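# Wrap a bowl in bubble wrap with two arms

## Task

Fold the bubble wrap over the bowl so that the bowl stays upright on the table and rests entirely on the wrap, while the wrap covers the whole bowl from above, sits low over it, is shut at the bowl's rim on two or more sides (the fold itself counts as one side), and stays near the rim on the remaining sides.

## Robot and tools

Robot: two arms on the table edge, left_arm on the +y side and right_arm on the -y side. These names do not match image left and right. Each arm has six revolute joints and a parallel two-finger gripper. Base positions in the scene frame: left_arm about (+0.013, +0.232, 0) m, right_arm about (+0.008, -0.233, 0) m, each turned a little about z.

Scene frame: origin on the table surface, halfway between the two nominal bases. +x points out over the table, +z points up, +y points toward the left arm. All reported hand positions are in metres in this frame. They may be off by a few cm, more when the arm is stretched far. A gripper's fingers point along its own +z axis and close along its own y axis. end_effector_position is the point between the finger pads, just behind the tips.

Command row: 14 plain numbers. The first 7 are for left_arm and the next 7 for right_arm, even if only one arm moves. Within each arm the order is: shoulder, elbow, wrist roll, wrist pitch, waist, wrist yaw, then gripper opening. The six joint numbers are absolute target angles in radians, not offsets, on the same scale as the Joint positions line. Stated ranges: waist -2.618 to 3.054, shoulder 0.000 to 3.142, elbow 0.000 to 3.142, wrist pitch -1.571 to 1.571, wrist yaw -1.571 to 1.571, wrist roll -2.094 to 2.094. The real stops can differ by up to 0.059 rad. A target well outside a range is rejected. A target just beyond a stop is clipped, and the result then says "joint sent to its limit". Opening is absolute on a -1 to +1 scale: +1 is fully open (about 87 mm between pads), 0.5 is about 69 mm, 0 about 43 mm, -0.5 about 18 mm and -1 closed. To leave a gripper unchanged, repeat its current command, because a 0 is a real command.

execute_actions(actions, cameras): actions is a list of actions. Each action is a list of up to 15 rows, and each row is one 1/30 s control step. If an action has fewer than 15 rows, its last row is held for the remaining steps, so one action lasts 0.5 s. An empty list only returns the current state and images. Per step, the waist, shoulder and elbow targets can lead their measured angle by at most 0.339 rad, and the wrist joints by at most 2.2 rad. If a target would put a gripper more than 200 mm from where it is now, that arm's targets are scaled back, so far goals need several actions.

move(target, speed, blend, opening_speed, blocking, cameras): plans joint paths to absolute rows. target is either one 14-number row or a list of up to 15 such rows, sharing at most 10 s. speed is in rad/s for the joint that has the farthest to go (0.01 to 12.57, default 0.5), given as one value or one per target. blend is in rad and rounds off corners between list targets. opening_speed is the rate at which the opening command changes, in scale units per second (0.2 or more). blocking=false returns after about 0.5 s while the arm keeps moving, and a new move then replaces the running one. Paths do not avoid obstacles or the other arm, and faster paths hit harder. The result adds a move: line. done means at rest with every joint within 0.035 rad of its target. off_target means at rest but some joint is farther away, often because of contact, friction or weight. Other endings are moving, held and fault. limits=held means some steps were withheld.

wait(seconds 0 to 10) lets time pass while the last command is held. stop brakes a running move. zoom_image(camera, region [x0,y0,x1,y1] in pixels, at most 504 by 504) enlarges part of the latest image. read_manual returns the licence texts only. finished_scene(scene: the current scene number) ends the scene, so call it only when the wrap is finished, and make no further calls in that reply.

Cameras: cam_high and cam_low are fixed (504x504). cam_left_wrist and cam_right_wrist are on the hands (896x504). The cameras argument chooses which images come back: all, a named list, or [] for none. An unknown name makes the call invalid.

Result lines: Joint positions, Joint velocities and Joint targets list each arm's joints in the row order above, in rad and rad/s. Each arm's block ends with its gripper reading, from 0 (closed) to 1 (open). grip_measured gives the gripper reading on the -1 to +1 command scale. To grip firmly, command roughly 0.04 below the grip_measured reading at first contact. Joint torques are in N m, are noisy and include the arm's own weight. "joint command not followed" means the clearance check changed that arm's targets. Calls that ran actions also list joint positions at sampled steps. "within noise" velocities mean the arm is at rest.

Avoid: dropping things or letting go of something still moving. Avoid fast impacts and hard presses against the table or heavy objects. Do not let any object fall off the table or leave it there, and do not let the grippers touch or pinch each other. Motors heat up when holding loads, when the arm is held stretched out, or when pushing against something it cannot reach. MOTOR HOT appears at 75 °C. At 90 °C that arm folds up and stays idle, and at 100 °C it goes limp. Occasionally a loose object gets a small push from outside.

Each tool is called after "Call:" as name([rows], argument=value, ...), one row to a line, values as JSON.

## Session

Done in practice. Repeat.

Call:
execute_actions(actions=[])

Call:
zoom_image(camera="cam_high", region=[210, 180, 450, 420])

Scene clock: 0.00 s.
left_arm: end_effector_position=(+0.4153, +0.2177, +0.0834) grip_measured=+1.000 end_effector_quat_wxyz=(+0.628, -0.035, +0.778, -0.003) | right_arm: end_effector_position=(+0.3968, -0.2375, +0.0622) grip_measured=+1.000 end_effector_quat_wxyz=(+0.600, +0.033, +0.799, -0.001)
Joint names: [shoulder, elbow, wrist roll, wrist pitch, waist, wrist yaw]
Joint positions: left_arm=[1.552 0.393 -0.075 0.944 -0.02 -0.113 1] | right_arm=[1.553 0.359 0.054 0.911 -0.036 0.045 1]
Joint velocities: within noise
Joint torques (N m): no reading
Motor temperatures (°C): left_arm=[37 38 22 32 24 22 23] | right_arm=[37 37 28 42 20 23 25]
Heat: left arm: 38 °C; right arm: 42 °C.
Joint targets: left_arm=[1.546 0.401 -0.075 0.948 -0.020 -0.113] | right_arm=[1.547 0.365 0.054 0.912 -0.036 0.045]
Tool commands: left_gripper/opening=+1.0 right_gripper/opening=+1.0
camera_calibration:
cam_left_wrist: T_world_to_cam=[[0.0434993, -0.998321, 0.0382545, 0.197127], [-0.877016, -0.0564968, -0.477128, 0.43989], [0.478488, -0.0127951, -0.878001, 0.019817], [0, 0, 0, 1]] pos_world=[0.367733, 0.221902, 0.219742]
cam_right_wrist: T_world_to_cam=[[-0.0470634, -0.997761, -0.0475116, -0.216996], [-0.92409, 0.0615494, -0.377186, 0.422699], [0.379266, 0.0261533, -0.924918, 0.0553417], [0, 0, 0, 1]] pos_world=[0.35941, -0.243975, 0.200313]

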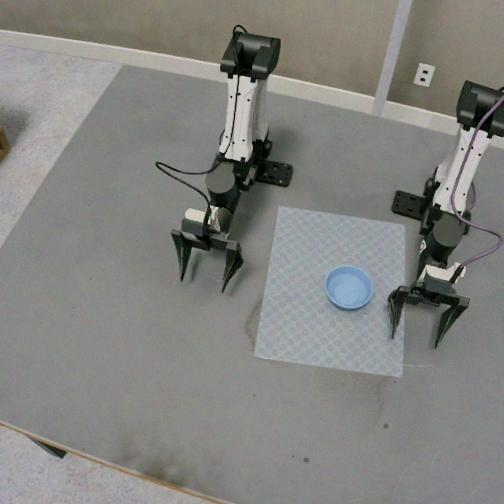

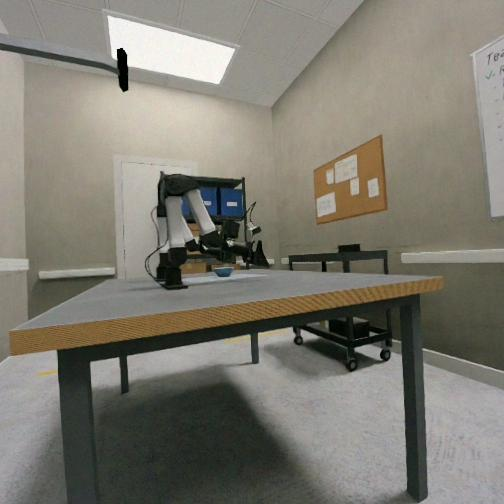

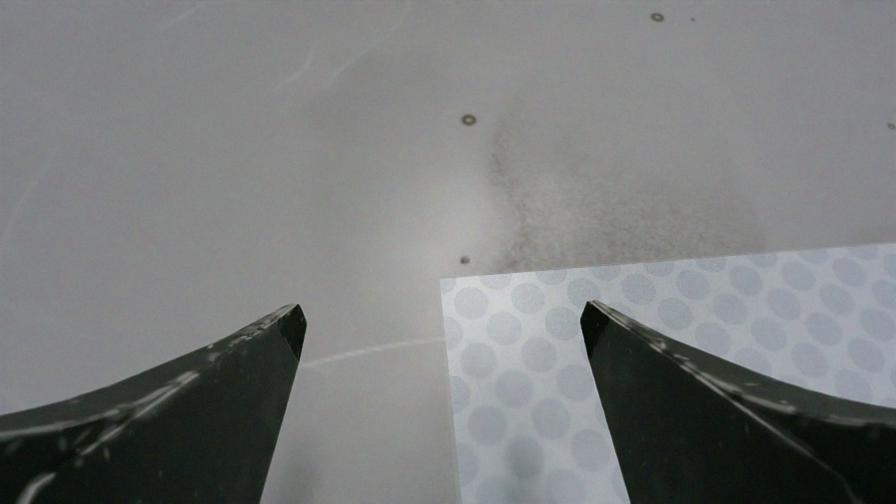

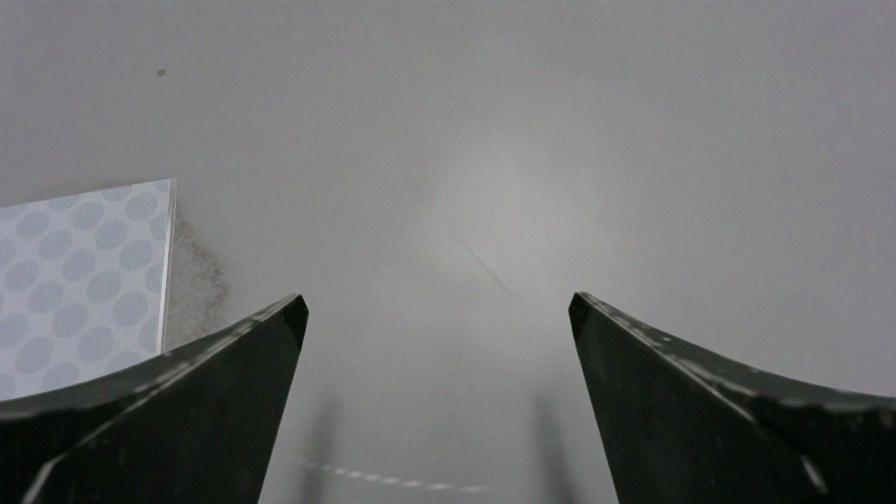

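Scaled by 2.100.

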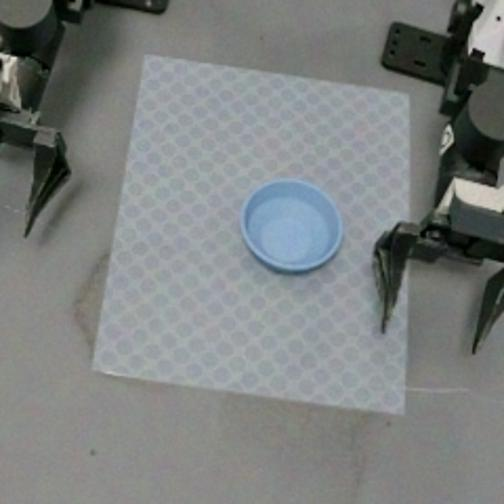

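Call:
move(target=[1.9569,1.683,-0.326,-1.297,-0.27,0,0,1.2316,0.9401,0.627,-1.2795,0.587,0,0], speed=1.2)

Scene clock: 3.87 s.
left_arm: end_effector_position=(+0.3208, +0.1183, +0.0971) grip_measured=+0.000 end_effector_quat_wxyz=(-0.001, +0.005, +1.000, +0.009) | right_arm: end_effector_position=(+0.1134, -0.1315, +0.0918) grip_measured=+0.000 end_effector_quat_wxyz=(-0.009, -0.001, +1.000, -0.016)
Joint names: [shoulder, elbow, wrist roll, wrist pitch, waist, wrist yaw]
Joint positions: left_arm=[1.948 1.659 -0.313 -1.288 -0.266 -0.016 0.5] | right_arm=[1.248 0.915 0.62 -1.27 0.581 0.016 0.5]
Joint velocities: within noise
Joint torques (N m): left_arm=[-9.35 7.72 -0.34 0.3 -0.39 0.03] | right_arm=[-5.01 7.95 0.17 0.28 0.68 0.01]
Motor temperatures (°C): left_arm=[38 39 22 32 24 22 23] | right_arm=[37 38 28 43 20 23 25]
Heat: left arm: 39 °C; right arm: 43 °C.
Joint targets: left_arm=[1.957 1.683 -0.326 -1.297 -0.270 0.000] | right_arm=[1.232 0.940 0.627 -1.279 0.587 0.000]
move: done
camera_calibration:
cam_left_wrist: T_world_to_cam=[[-0.0211046, -0.999688, -0.0133504, 0.127475], [-0.651619, 0.00362651, 0.758538, 0.158555], [-0.758253, 0.024708, -0.651492, 0.44616], [0, 0, 0, 1]] pos_world=[0.44431, 0.115836, 0.172101]
cam_right_wrist: T_world_to_cam=[[-0.00497633, -0.999731, 0.0226353, -0.134603], [-0.606865, 0.02101, 0.794527, 0.0165949], [-0.79479, -0.00978274, -0.606806, 0.286615], [0, 0, 0, 1]] pos_world=[0.2372, -0.132112, 0.163782]

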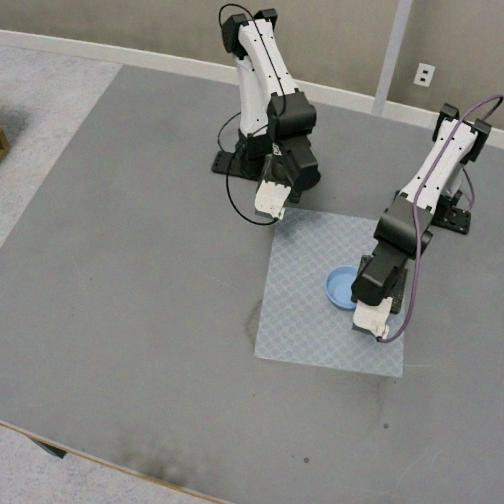

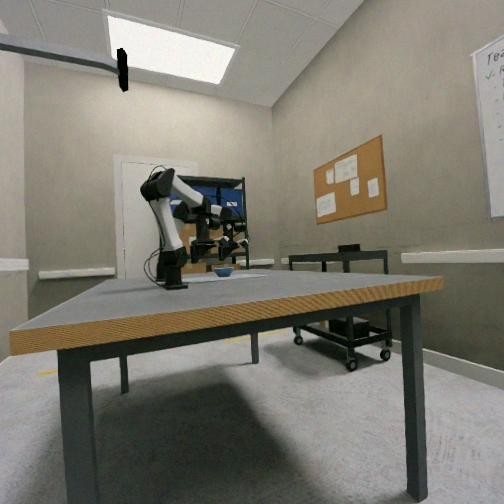

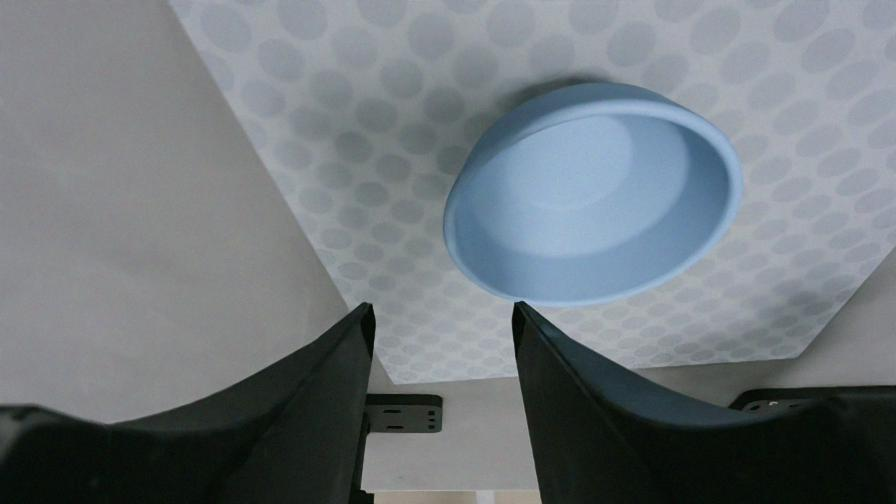

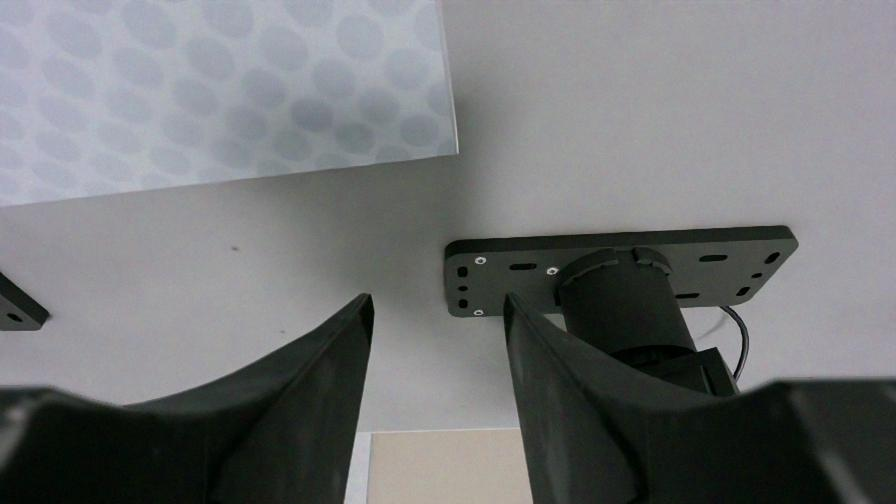

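Call:
move(target=[2.0113,1.4783,-0.324,-1.038,-0.268,0,0,1.3088,0.7083,0.527,-0.9705,0.567,0,0], speed=0.4)

Scene clock: 6.27 s.
left_arm: end_effector_position=(+0.3262, +0.1165, +0.0324) grip_measured=+0.000 end_effector_quat_wxyz=(+0.002, +0.004, +1.000, +0.008) | right_arm: end_effector_position=(+0.1226, -0.1295, +0.0334) grip_measured=+0.000 end_effector_quat_wxyz=(+0.009, -0.040, +0.999, -0.003)
Joint names: [shoulder, elbow, wrist roll, wrist pitch, waist, wrist yaw]
Joint positions: left_arm=[2.007 1.482 -0.313 -1.048 -0.266 -0.016 0.5] | right_arm=[1.298 0.718 0.534 -0.979 0.575 0.015 0.5]
Joint velocities: within noise
Joint torques (N m): left_arm=[-9.96 5.38 -0.27 0.44 -0.18 0.07] | right_arm=[-2.73 4.45 -0.05 0.56 -0.61 0.02]
Motor temperatures (°C): left_arm=[39 39 22 32 24 22 23] | right_arm=[37 38 27 42 20 23 25]
Heat: left arm: 39 °C; right arm: 42 °C.
Joint targets: left_arm=[2.011 1.478 -0.324 -1.038 -0.268 0.000] | right_arm=[1.309 0.708 0.527 -0.971 0.567 0.000]
move: done
camera_calibration:
cam_left_wrist: T_world_to_cam=[[-0.0207301, -0.999721, -0.011351, 0.124649], [-0.655366, 0.00501392, 0.755295, 0.212302], [-0.755027, 0.0230964, -0.655287, 0.407378], [0, 0, 0, 1]] pos_world=[0.449301, 0.114141, 0.108014]
cam_right_wrist: T_world_to_cam=[[0.0747148, -0.997202, -0.0024238, -0.13991], [-0.633073, -0.0493103, 0.77252, 0.063398], [-0.770478, -0.0561842, -0.634986, 0.250588], [0, 0, 0, 1]] pos_world=[0.243661, -0.122313, 0.109805]

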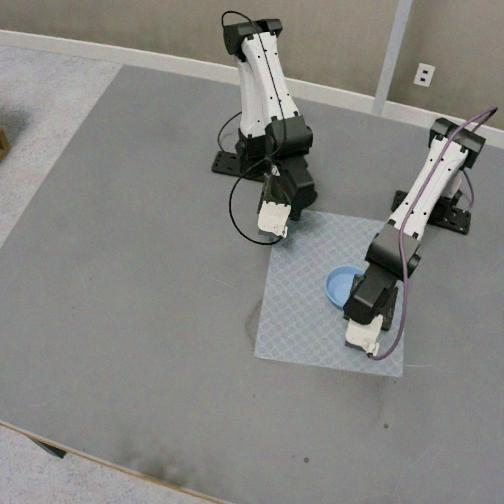

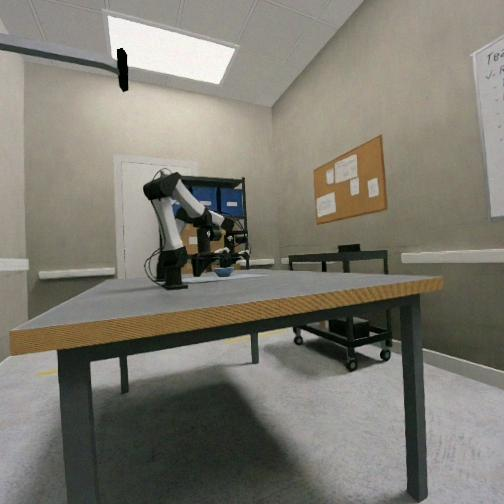

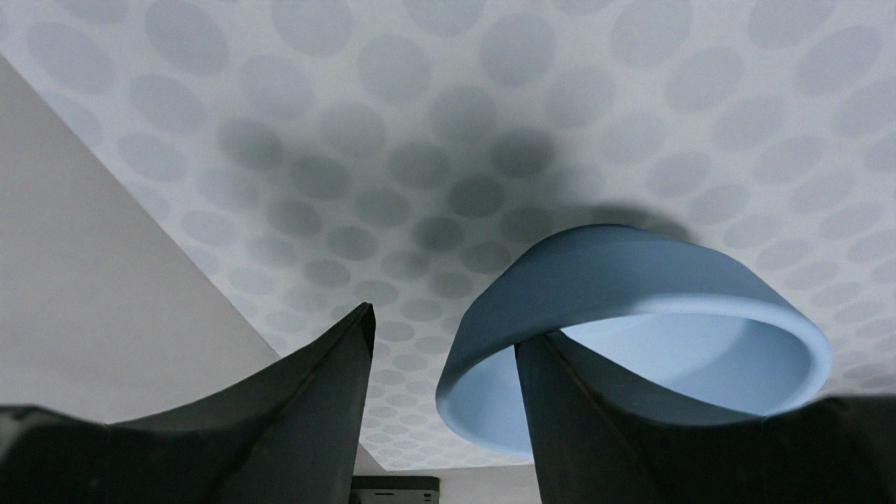

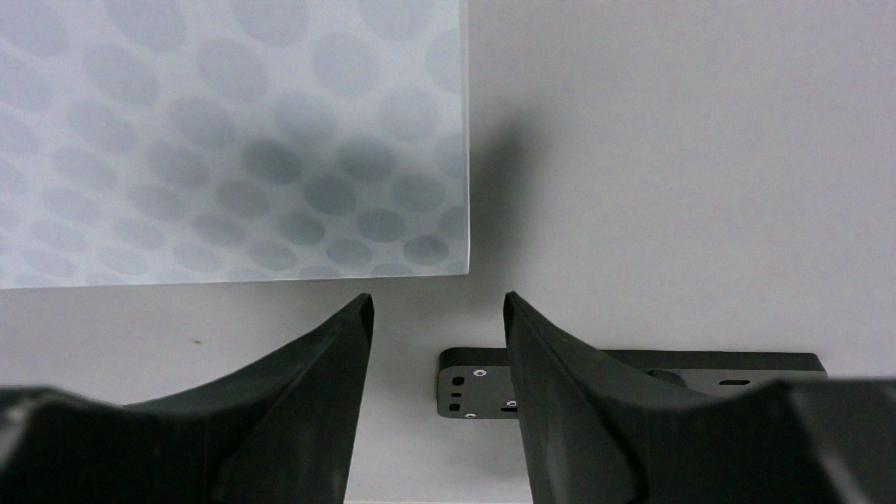

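Call:
move(target=[2.0113,1.4783,-0.324,-1.038,-0.268,0,-0.96,1.3088,0.7083,0.527,-0.9705,0.545,0,0], opening_speed=0.8, cameras=["cam_left_wrist"])

Call:
move([
  [1.9876,1.5463,-0.324,-1.1297,-0.268,0,-0.96,1.3088,0.7083,0.527,-0.9705,0.545,0,0],
  [2.1459,1.7845,-0.342,-1.2096,-0.286,0,-0.96,1.3088,0.7083,0.527,-0.9705,0.545,0,0],
], speed=0.2, cameras=["cam_left_wrist"])

Scene clock: 7.93 s.
left_arm: end_effector_position=(+0.3223, +0.1110, +0.0345) grip_measured=-0.634 end_effector_quat_wxyz=(-0.007, +0.004, +1.000, -0.009) | right_arm: end_effector_position=(+0.1251, -0.1319, +0.0334) grip_measured=+0.000 end_effector_quat_wxyz=(+0.010, -0.030, +1.000, -0.003)
Joint names: [shoulder, elbow, wrist roll, wrist pitch, waist, wrist yaw]
Joint positions: left_arm=[2.003 1.482 -0.313 -1.057 -0.265 0.022 0.183] | right_arm=[1.298 0.718 0.534 -0.977 0.553 0.015 0.5]
Joint velocities: within noise
Joint torques (N m): left_arm=[-9.48 5.53 -0.25 0.54 -0.39 -0.31] | right_arm=[-2.65 4.52 0 0.52 -0.58 0.02]
Motor temperatures (°C): left_arm=[39 39 22 31 24 22 23] | right_arm=[37 38 27 42 20 23 25]
Heat: left arm: 39 °C; right arm: 42 °C.
Joint targets: left_arm=[2.011 1.478 -0.324 -1.038 -0.268 0.000] | right_arm=[1.309 0.708 0.527 -0.970 0.545 0.000]
move: done
camera_calibration:
cam_left_wrist: T_world_to_cam=[[-0.0196228, -0.99954, 0.0231136, 0.117619], [-0.642457, 0.0303193, 0.765722, 0.200915], [-0.766071, 0.000176145, -0.642756, 0.411504], [0, 0, 0, 1]] pos_world=[0.446629, 0.111401, 0.107933]
Images, in order (width x height): cam_left_wrist 896x504.

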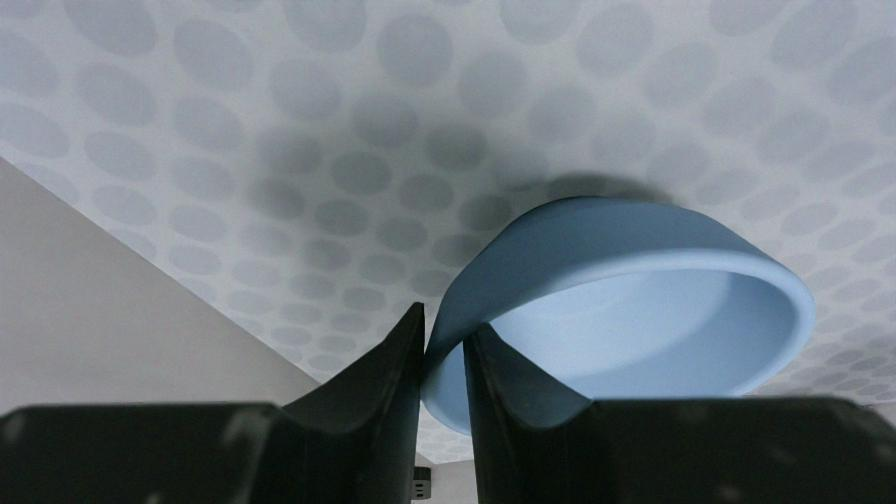

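Scene clock: 9.97 s.
left_arm: end_effector_position=(+0.3570, +0.0942, +0.0535) grip_measured=-0.786 end_effector_quat_wxyz=(-0.006, +0.004, +1.000, -0.007) | right_arm: end_effector_position=(+0.1251, -0.1319, +0.0334) grip_measured=+0.000 end_effector_quat_wxyz=(+0.010, -0.030, +1.000, -0.003)
Joint names: [shoulder, elbow, wrist roll, wrist pitch, waist, wrist yaw]
Joint positions: left_arm=[2.136 1.76 -0.328 -1.202 -0.279 0.017 0.107] | right_arm=[1.298 0.718 0.534 -0.977 0.553 0.015 0.5]
Joint velocities: within noise
Joint torques (N m): left_arm=[-10.56 7.72 -0.33 0.31 -0.54 -0.22] | right_arm=[-2.56 4.56 0.03 0.51 -0.7 0.05]
Motor temperatures (°C): left_arm=[39 39 22 31 24 22 23] | right_arm=[37 38 27 42 20 23 25]
Heat: left arm: 39 °C; right arm: 42 °C.
Joint targets: left_arm=[2.146 1.784 -0.342 -1.210 -0.286 0.000] | right_arm=[1.309 0.708 0.527 -0.971 0.545 0.000]
move: done
camera_calibration:
cam_left_wrist: T_world_to_cam=[[-0.0193327, -0.999634, 0.0189419, 0.101056], [-0.643315, 0.0269398, 0.765128, 0.209764], [-0.765358, 0.00260636, -0.6436, 0.449892], [0, 0, 0, 1]] pos_world=[0.481226, 0.0941951, 0.12714]
Images, in order (width x height): cam_left_wrist 896x504.

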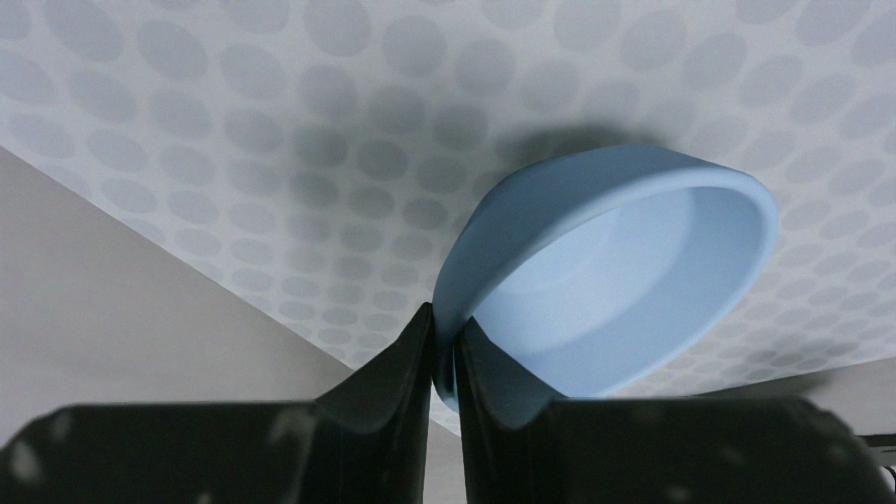

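Call:
move(target=[2.1631,1.7114,-0.342,-1.1193,-0.286,0,-0.96,1.3088,0.7083,0.527,-0.9705,0.545,0,0], speed=0.15, cameras=["cam_left_wrist","cam_low"])

Call:
zoom_image(camera="cam_low", region=[190, 230, 290, 290])

Scene clock: 11.33 s.
left_arm: end_effector_position=(+0.3605, +0.0916, +0.0460) grip_measured=-0.766 end_effector_quat_wxyz=(+0.002, +0.003, +1.000, -0.013) | right_arm: end_effector_position=(+0.1252, -0.1319, +0.0334) grip_measured=+0.000 end_effector_quat_wxyz=(+0.010, -0.030, +1.000, -0.003)
Joint names: [shoulder, elbow, wrist roll, wrist pitch, waist, wrist yaw]
Joint positions: left_arm=[2.138 1.737 -0.329 -1.157 -0.279 0.024 0.117] | right_arm=[1.298 0.718 0.534 -0.977 0.553 0.015 0.5]
Joint velocities: within noise
Joint torques (N m): left_arm=[-9.33 3.69 -0.28 0.8 -0.79 -0.34] | right_arm=[-2.58 4.75 -0.03 0.5 -0.7 -0.03]
Motor temperatures (°C): left_arm=[40 39 22 31 24 22 23] | right_arm=[37 38 27 42 20 23 25]
Heat: left arm: 40 °C; right arm: 42 °C.
Joint targets: left_arm=[2.163 1.711 -0.342 -1.119 -0.286 0.000] | right_arm=[1.309 0.708 0.527 -0.970 0.545 0.000]
move: off_target (left_arm); left_arm: the wrist pitch is farthest, 0.038 rad from its target
camera_calibration:
cam_left_wrist: T_world_to_cam=[[-0.0189719, -0.999335, 0.0311509, 0.098049], [-0.654799, 0.035964, 0.754947, 0.221685], [-0.755565, -0.00607479, -0.655045, 0.445602], [0, 0, 0, 1]] pos_world=[0.483701, 0.092718, 0.121474]
Images, in order (width x height): cam_low 504x504, cam_left_wrist 896x504.

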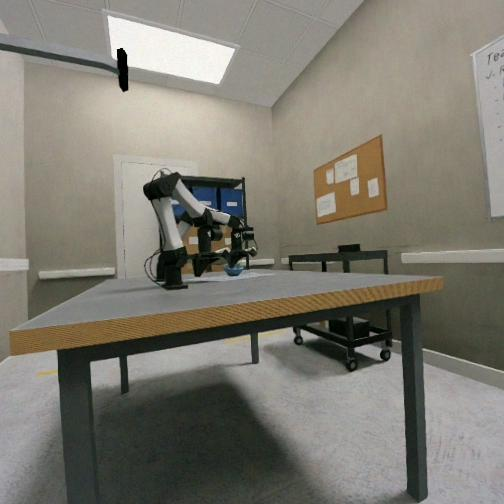

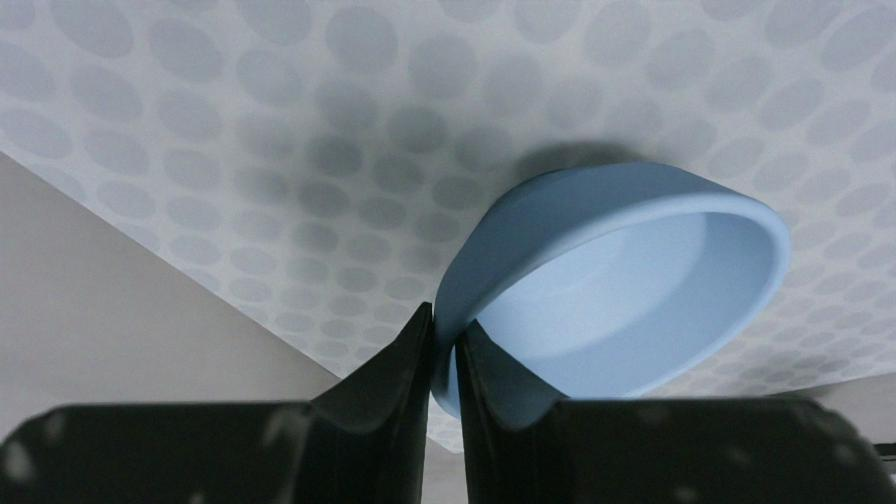

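Scaled by 5.040.

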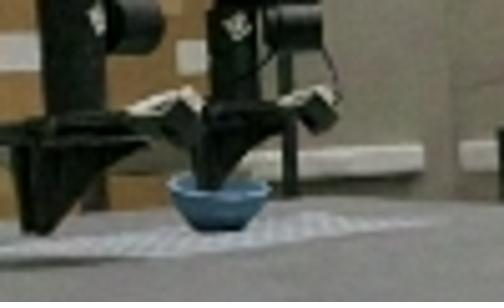

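Call:
move(target=[2.138,1.737,-0.342,-1.157,-0.286,0,0,1.3088,0.7083,0.527,-0.9705,0.545,0,0], opening_speed=0.5, cameras=["cam_left_wrist"])

Scene clock: 13.57 s.
left_arm: end_effector_position=(+0.3608, +0.0934, +0.0461) grip_measured=+0.000 end_effector_quat_wxyz=(+0.003, +0.003, +1.000, -0.009) | right_arm: end_effector_position=(+0.1252, -0.1319, +0.0334) grip_measured=+0.000 end_effector_quat_wxyz=(+0.010, -0.030, +1.000, -0.003)
Joint names: [shoulder, elbow, wrist roll, wrist pitch, waist, wrist yaw]
Joint positions: left_arm=[2.138 1.737 -0.329 -1.159 -0.279 0.014 0.5] | right_arm=[1.298 0.718 0.534 -0.977 0.553 0.015 0.5]
Joint velocities: within noise
Joint torques (N m): left_arm=[-11.44 5.91 -0.31 0.42 -0.68 -0.21] | right_arm=[-2.73 4.37 -0.02 0.54 -0.64 0]
Motor temperatures (°C): left_arm=[40 39 22 31 24 22 23] | right_arm=[37 38 27 42 20 23 25]
Heat: left arm: 40 °C; right arm: 42 °C.
Joint targets: left_arm=[2.138 1.737 -0.342 -1.157 -0.286 0.000] | right_arm=[1.309 0.708 0.527 -0.970 0.545 0.000]
move: done
camera_calibration:
cam_left_wrist: T_world_to_cam=[[-0.0181648, -0.999605, 0.0214627, 0.0999371], [-0.656677, 0.0281148, 0.753648, 0.223123], [-0.753953, -0.00040423, -0.656928, 0.444936], [0, 0, 0, 1]] pos_world=[0.483796, 0.0938044, 0.12199]
Images, in order (width x height): cam_left_wrist 896x504.

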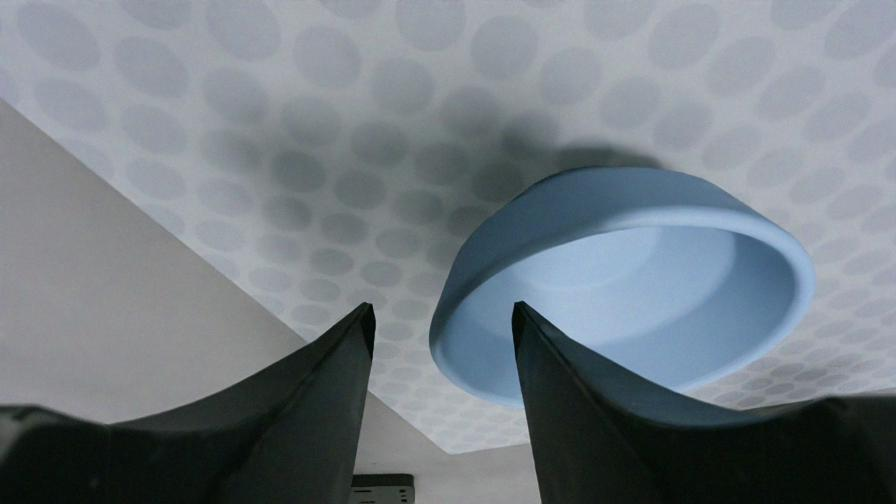

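Call:
move([
  [2.1391,1.9527,-0.342,-1.385,-0.286,0,0,1.3088,0.7083,0.527,-0.9705,0.545,0,0],
  [1.021,0.8241,-0.4986,-1.374,-0.3426,0,0,1.3088,0.7083,0.527,-0.9705,0.545,0,0],
  [1.0561,0.5602,-0.4986,-1.0751,-0.3426,0,0,1.3088,0.7083,0.527,-0.9705,0.545,0,0],
], speed=[0.4,1.0,0.6])

Call:
zoom_image(camera="cam_high", region=[210, 180, 450, 420])

Scene clock: 17.33 s.
left_arm: end_effector_position=(+0.0934, +0.1745, +0.0316) grip_measured=+0.000 end_effector_quat_wxyz=(-0.004, -0.047, +0.999, -0.006) | right_arm: end_effector_position=(+0.1252, -0.1319, +0.0334) grip_measured=+0.000 end_effector_quat_wxyz=(+0.010, -0.030, +1.000, -0.003)
Joint names: [shoulder, elbow, wrist roll, wrist pitch, waist, wrist yaw]
Joint positions: left_arm=[1.052 0.564 -0.486 -1.085 -0.336 0.014 0.5] | right_arm=[1.298 0.718 0.534 -0.977 0.553 0.015 0.5]
Joint velocities: within noise
Joint torques (N m): left_arm=[-0.87 5.38 -0.3 0.42 -0.59 -0.27] | right_arm=[-2.59 4.18 0 0.53 -0.7 0.03]
Motor temperatures (°C): left_arm=[41 39 22 31 24 22 23] | right_arm=[37 38 27 41 20 23 24]
Heat: left arm: 41 °C; right arm: 41 °C.
Joint targets: left_arm=[1.056 0.560 -0.499 -1.075 -0.342 0.000] | right_arm=[1.309 0.708 0.527 -0.970 0.545 0.000]
move: done
camera_calibration:
cam_left_wrist: T_world_to_cam=[[0.0823417, -0.996473, 0.0161471, 0.166775], [-0.644877, -0.0409213, 0.76319, 0.0668386], [-0.759838, -0.0732553, -0.645973, 0.246691], [0, 0, 0, 1]] pos_world=[0.216815, 0.186993, 0.105652]
cam_right_wrist: T_world_to_cam=[[0.0533629, -0.99857, -0.00319819, -0.139947], [-0.635038, -0.0364073, 0.771622, 0.0669337], [-0.770636, -0.039145, -0.636073, 0.254689], [0, 0, 0, 1]] pos_world=[0.246246, -0.12734, 0.109906]

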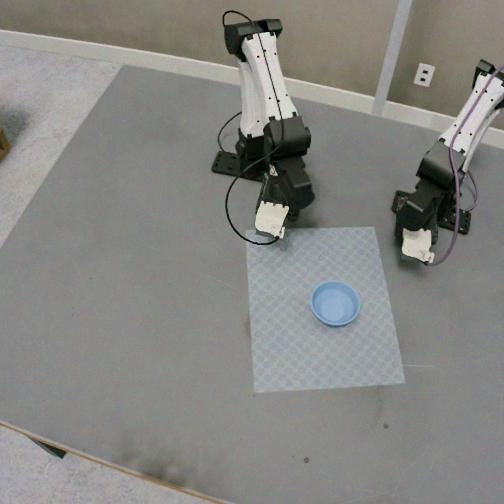

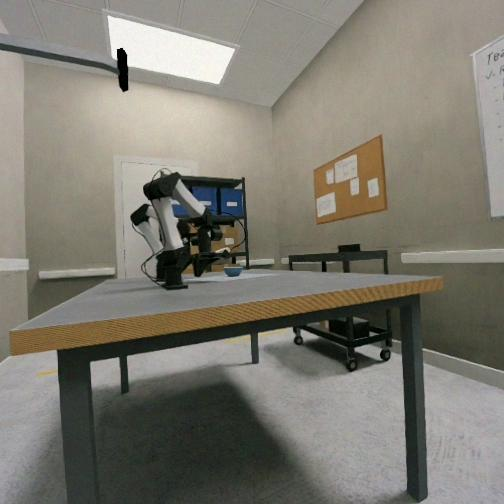

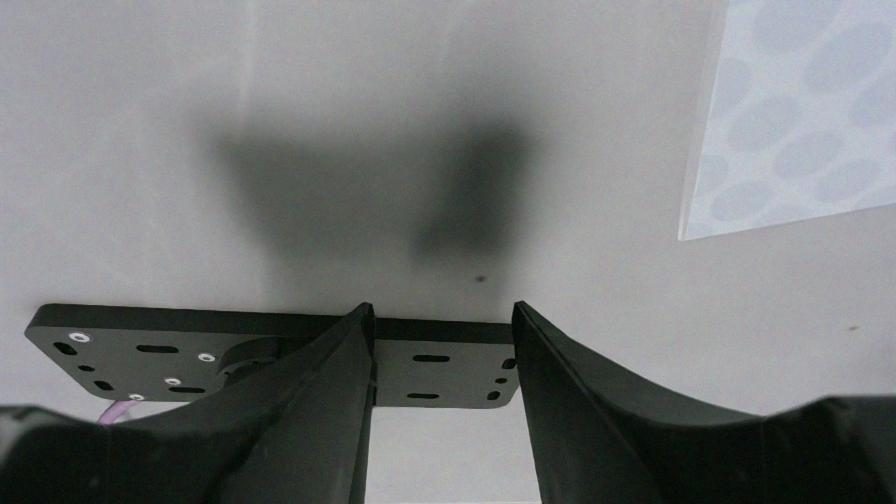

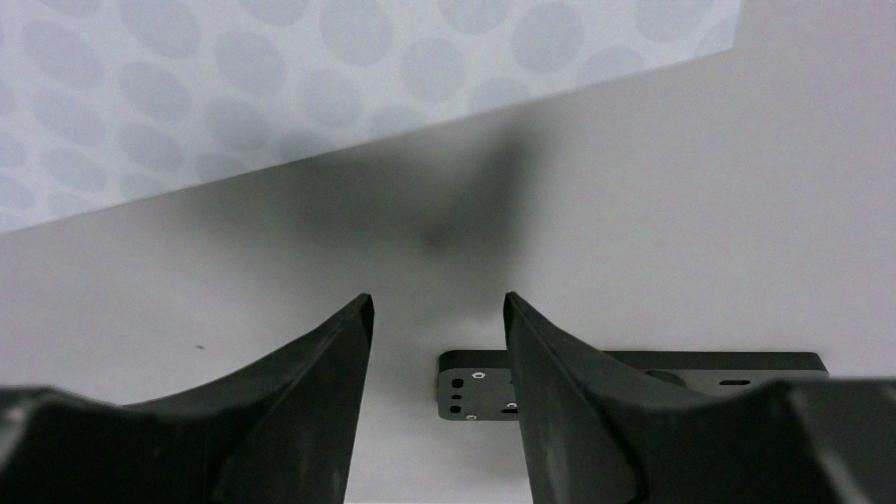

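Scaled by 2.100.

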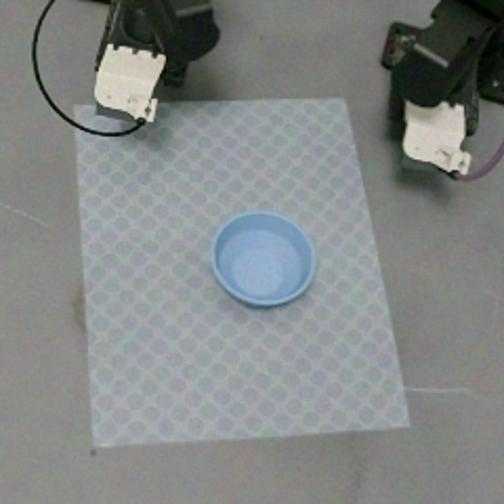

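Call:
move([
  [1.4,1.3,-0.4,-1.5,-0.31,0,0,1.3088,0.7083,0.527,-0.9705,0.545,0,0],
  [2.1391,1.9527,-0.342,-1.385,-0.286,0,0,1.3088,0.7083,0.527,-0.9705,0.545,0,0],
  [2.1631,1.7114,-0.342,-1.1193,-0.286,0,0,1.3088,0.7083,0.527,-0.9705,0.545,0,0],
], speed=[1.0,1.0,0.4], blend=[0.2,0,0], cameras=["cam_left_wrist"])

Call:
move(target=[2.1631,1.7114,-0.342,-1.1193,-0.286,0,-0.96,1.3088,0.7083,0.527,-0.9705,0.545,0,0], opening_speed=0.8, cameras=["cam_left_wrist"])

Call:
move(target=[2.1391,1.9527,-0.342,-1.385,-0.286,0,-0.96,1.3088,0.7083,0.527,-0.9705,0.545,0,0], speed=0.3)

Scene clock: 21.57 s.
left_arm: end_effector_position=(+0.3585, +0.0881, +0.0327) grip_measured=+0.000 end_effector_quat_wxyz=(-0.004, -0.004, +1.000, -0.006) | right_arm: end_effector_position=(+0.1252, -0.1319, +0.0334) grip_measured=+0.000 end_effector_quat_wxyz=(+0.010, -0.030, +1.000, -0.003)
Joint names: [shoulder, elbow, wrist roll, wrist pitch, waist, wrist yaw]
Joint positions: left_arm=[2.159 1.715 -0.355 -1.129 -0.292 0.014 0.5] | right_arm=[1.298 0.718 0.534 -0.977 0.553 0.015 0.5]
Joint velocities: within noise
Joint torques (N m): left_arm=[-11.33 5.45 -0.03 0.51 0.51 -0.23] | right_arm=[-2.67 4.52 0.05 0.53 -0.59 0.03]
Motor temperatures (°C): left_arm=[41 40 22 30 24 22 23] | right_arm=[37 38 27 41 20 23 24]
Heat: left arm: 41 °C; right arm: 41 °C.
Joint targets: left_arm=[2.163 1.711 -0.342 -1.119 -0.286 0.000] | right_arm=[1.309 0.708 0.527 -0.970 0.545 0.000]
move: done
camera_calibration:
cam_left_wrist: T_world_to_cam=[[-0.0049543, -0.999841, 0.0171159, 0.0903814], [-0.647201, 0.0162538, 0.762146, 0.229302], [-0.762303, -0.00730151, -0.647179, 0.437691], [0, 0, 0, 1]] pos_world=[0.482506, 0.0898358, 0.106956]
Images, in order (width x height): cam_left_wrist 896x504.

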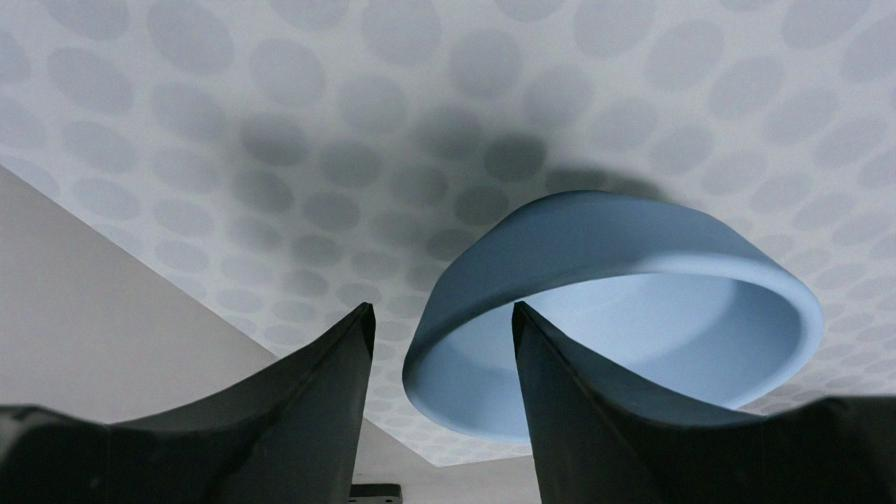

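Scene clock: 22.97 s.
left_arm: end_effector_position=(+0.3590, +0.0864, +0.0340) grip_measured=-0.633 end_effector_quat_wxyz=(-0.004, -0.005, +1.000, -0.015) | right_arm: end_effector_position=(+0.1252, -0.1319, +0.0334) grip_measured=+0.000 end_effector_quat_wxyz=(+0.010, -0.030, +1.000, -0.003)
Joint names: [shoulder, elbow, wrist roll, wrist pitch, waist, wrist yaw]
Joint positions: left_arm=[2.157 1.716 -0.354 -1.128 -0.288 0.032 0.183] | right_arm=[1.298 0.718 0.534 -0.977 0.553 0.015 0.5]
Joint velocities: within noise
Joint torques (N m): left_arm=[-11.33 5.35 -0.03 0.47 0.17 -0.4] | right_arm=[-2.81 4.23 0.01 0.53 -0.62 0.02]
Motor temperatures (°C): left_arm=[41 40 22 30 24 22 23] | right_arm=[37 38 27 41 20 23 24]
Heat: left arm: 41 °C; right arm: 41 °C.
Joint targets: left_arm=[2.163 1.711 -0.342 -1.119 -0.286 0.000] | right_arm=[1.309 0.708 0.527 -0.970 0.545 0.000]
move: done
camera_calibration:
cam_left_wrist: T_world_to_cam=[[-0.00145415, -0.999392, 0.0348439, 0.0867587], [-0.646115, 0.0275333, 0.762744, 0.227199], [-0.763239, -0.021404, -0.645762, 0.440336], [0, 0, 0, 1]] pos_world=[0.483005, 0.0898754, 0.108034]
Images, in order (width x height): cam_left_wrist 896x504.

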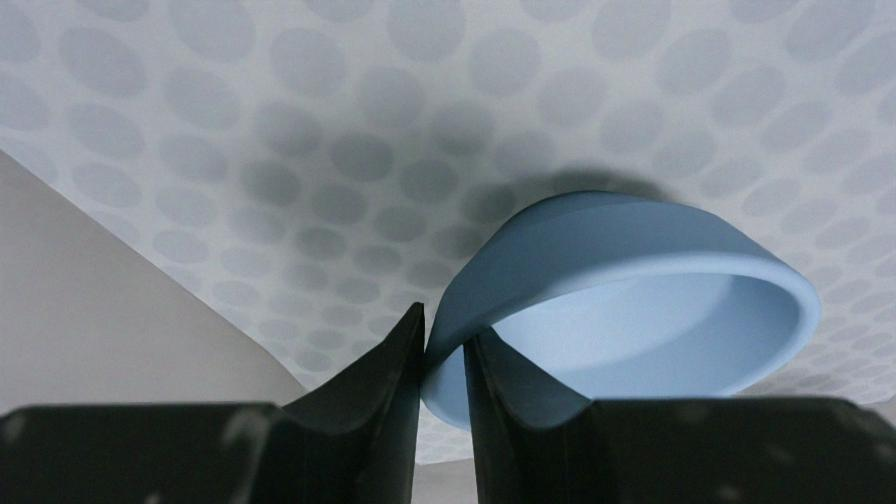

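Scene clock: 24.50 s.
left_arm: end_effector_position=(+0.3570, +0.0911, +0.0875) grip_measured=-0.777 end_effector_quat_wxyz=(-0.016, -0.005, +1.000, +0.002) | right_arm: end_effector_position=(+0.1252, -0.1319, +0.0334) grip_measured=+0.000 end_effector_quat_wxyz=(+0.010, -0.030, +1.000, -0.003)
Joint names: [shoulder, elbow, wrist roll, wrist pitch, waist, wrist yaw]
Joint positions: left_arm=[2.157 1.926 -0.354 -1.371 -0.289 0.007 0.111] | right_arm=[1.298 0.718 0.534 -0.977 0.553 0.015 0.5]
Joint velocities: within noise
Joint torques (N m): left_arm=[-13.72 7.91 -0.05 0.26 0.23 -0.15] | right_arm=[-2.62 4.45 0 0.55 -0.54 0.11]
Motor temperatures (°C): left_arm=[42 40 22 30 24 22 23] | right_arm=[36 38 27 41 20 23 24]
Heat: left arm: 42 °C; right arm: 41 °C.
Joint targets: left_arm=[2.139 1.953 -0.342 -1.385 -0.286 0.000] | right_arm=[1.309 0.708 0.527 -0.970 0.545 0.000]
move: done
camera_calibration:
cam_left_wrist: T_world_to_cam=[[-0.0029463, -0.999996, 0.000110033, 0.0932179], [-0.627918, 0.00193568, 0.778277, 0.179515], [-0.778274, 0.00222394, -0.627921, 0.475089], [0, 0, 0, 1]] pos_world=[0.482745, 0.0918134, 0.158596]
cam_right_wrist: T_world_to_cam=[[0.0533629, -0.99857, -0.00319819, -0.139947], [-0.635038, -0.0364073, 0.771622, 0.0669337], [-0.770636, -0.039145, -0.636073, 0.254689], [0, 0, 0, 1]] pos_world=[0.246246, -0.12734, 0.109906]

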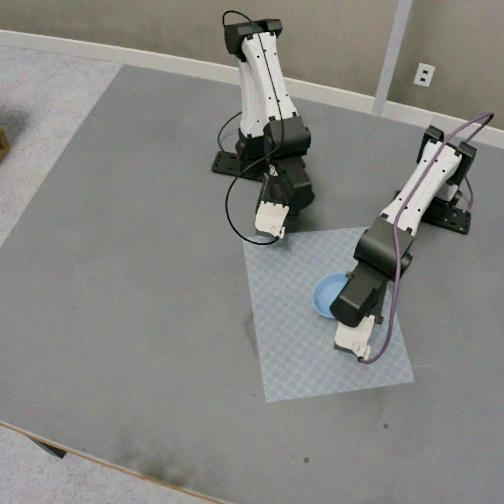

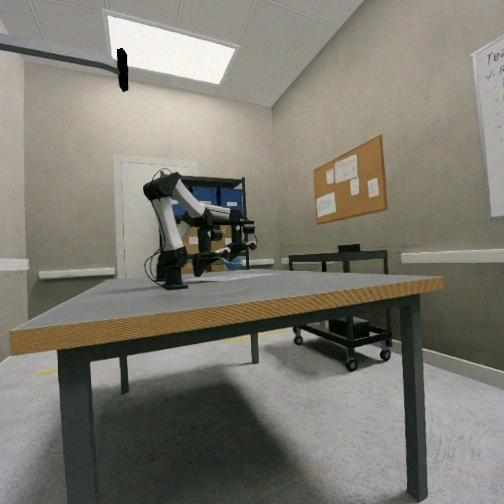

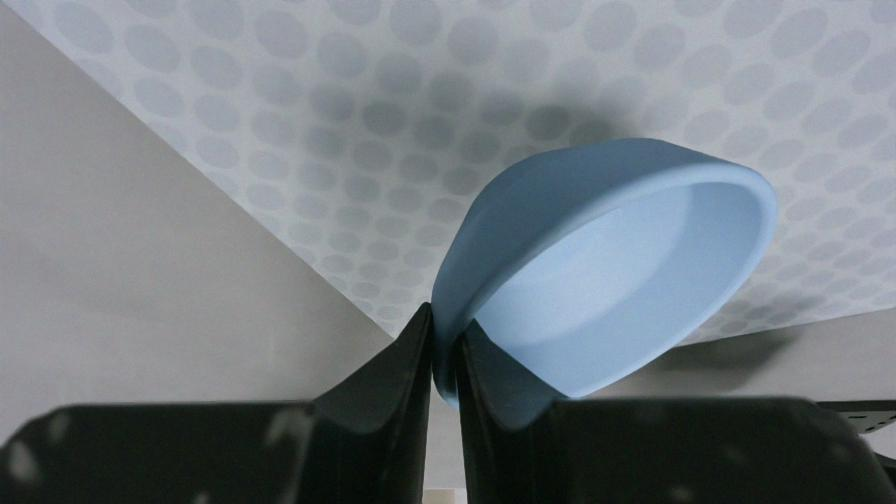

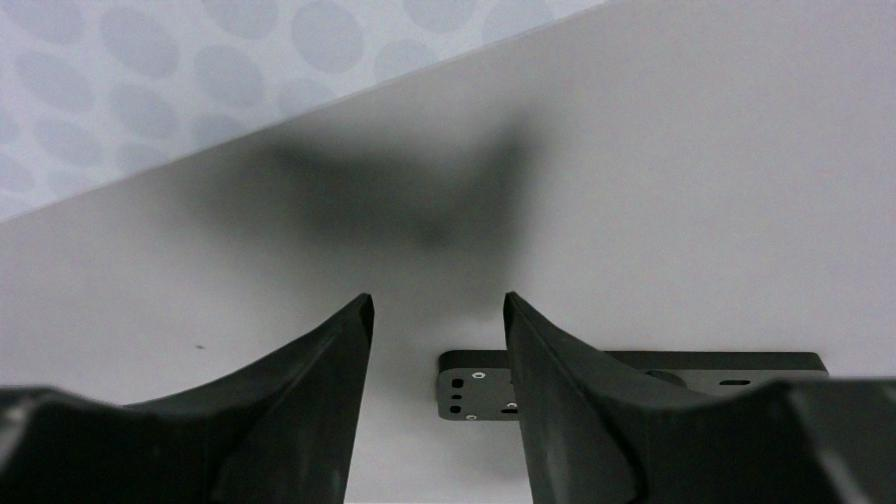

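Call:
move([
  [2.4032,2.3157,-0.25,-1.4835,-0.1942,0,-0.96,1.3088,0.7083,0.527,-0.9705,0.545,0,0],
  [2.3874,2.1676,-0.25,-1.3548,-0.1942,0,-0.96,1.3088,0.7083,0.527,-0.9705,0.545,0,0],
], speed=[0.3,0.15])

Call:
zoom_image(camera="cam_low", region=[190, 230, 290, 290])

Scene clock: 27.97 s.
left_arm: end_effector_position=(+0.4177, +0.1148, +0.0503) grip_measured=-0.772 end_effector_quat_wxyz=(-0.011, -0.005, +1.000, -0.001) | right_arm: end_effector_position=(+0.1252, -0.1319, +0.0334) grip_measured=+0.000 end_effector_quat_wxyz=(+0.010, -0.030, +1.000, -0.003)
Joint names: [shoulder, elbow, wrist roll, wrist pitch, waist, wrist yaw]
Joint positions: left_arm=[2.399 2.186 -0.261 -1.379 -0.196 0.008 0.114] | right_arm=[1.298 0.718 0.534 -0.977 0.553 0.015 0.5]
Joint velocities: within noise
Joint torques (N m): left_arm=[-14.82 4.08 -0.03 0.6 0.25 -0.11] | right_arm=[-2.7 4.6 0 0.54 -0.38 0.05]
Motor temperatures (°C): left_arm=[44 40 22 30 24 22 23] | right_arm=[36 38 27 40 20 23 24]
Heat: left arm: 44 °C; right arm: 40 °C.
Joint targets: left_arm=[2.388 2.167 -0.250 -1.355 -0.194 0.000] | right_arm=[1.309 0.708 0.527 -0.970 0.545 0.000]
move: done
camera_calibration:
cam_left_wrist: T_world_to_cam=[[-0.00298203, -0.999975, 0.00648343, 0.116744], [-0.635621, 0.00690064, 0.77197, 0.249434], [-0.771995, -0.00181897, -0.635626, 0.497199], [0, 0, 0, 1]] pos_world=[0.542729, 0.115924, 0.12272]
cam_right_wrist: T_world_to_cam=[[0.0533629, -0.99857, -0.00319819, -0.139947], [-0.635038, -0.0364073, 0.771622, 0.0669337], [-0.770636, -0.039145, -0.636073, 0.254689], [0, 0, 0, 1]] pos_world=[0.246246, -0.12734, 0.109906]

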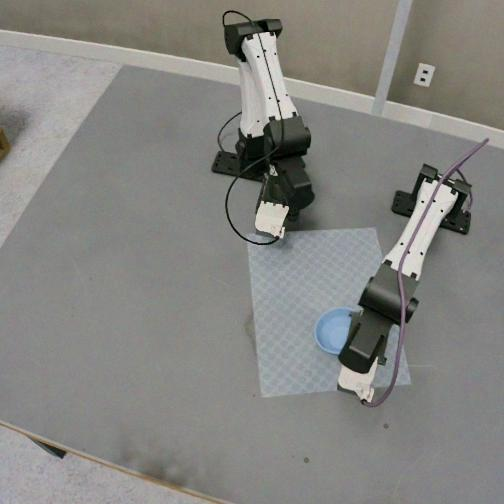

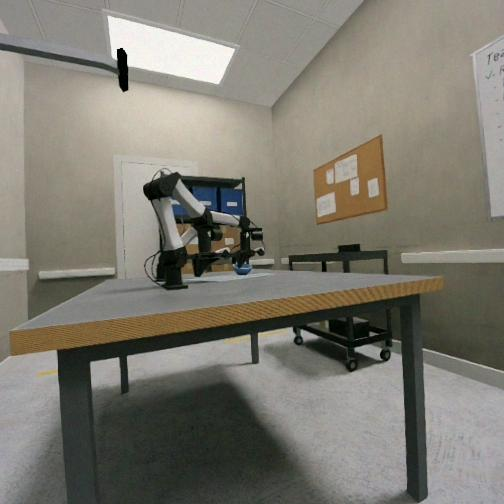

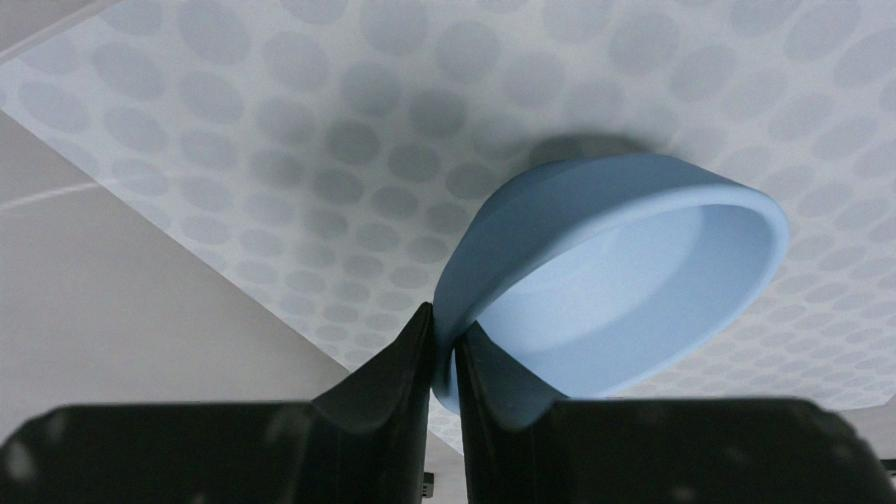

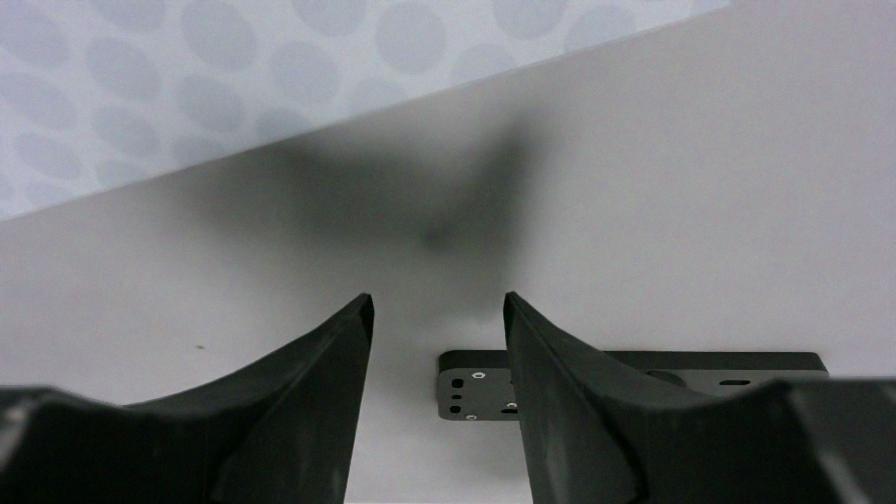

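Scaled by 5.040.

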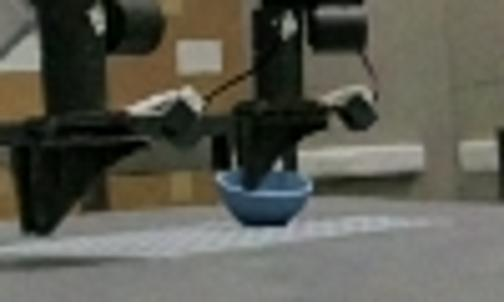

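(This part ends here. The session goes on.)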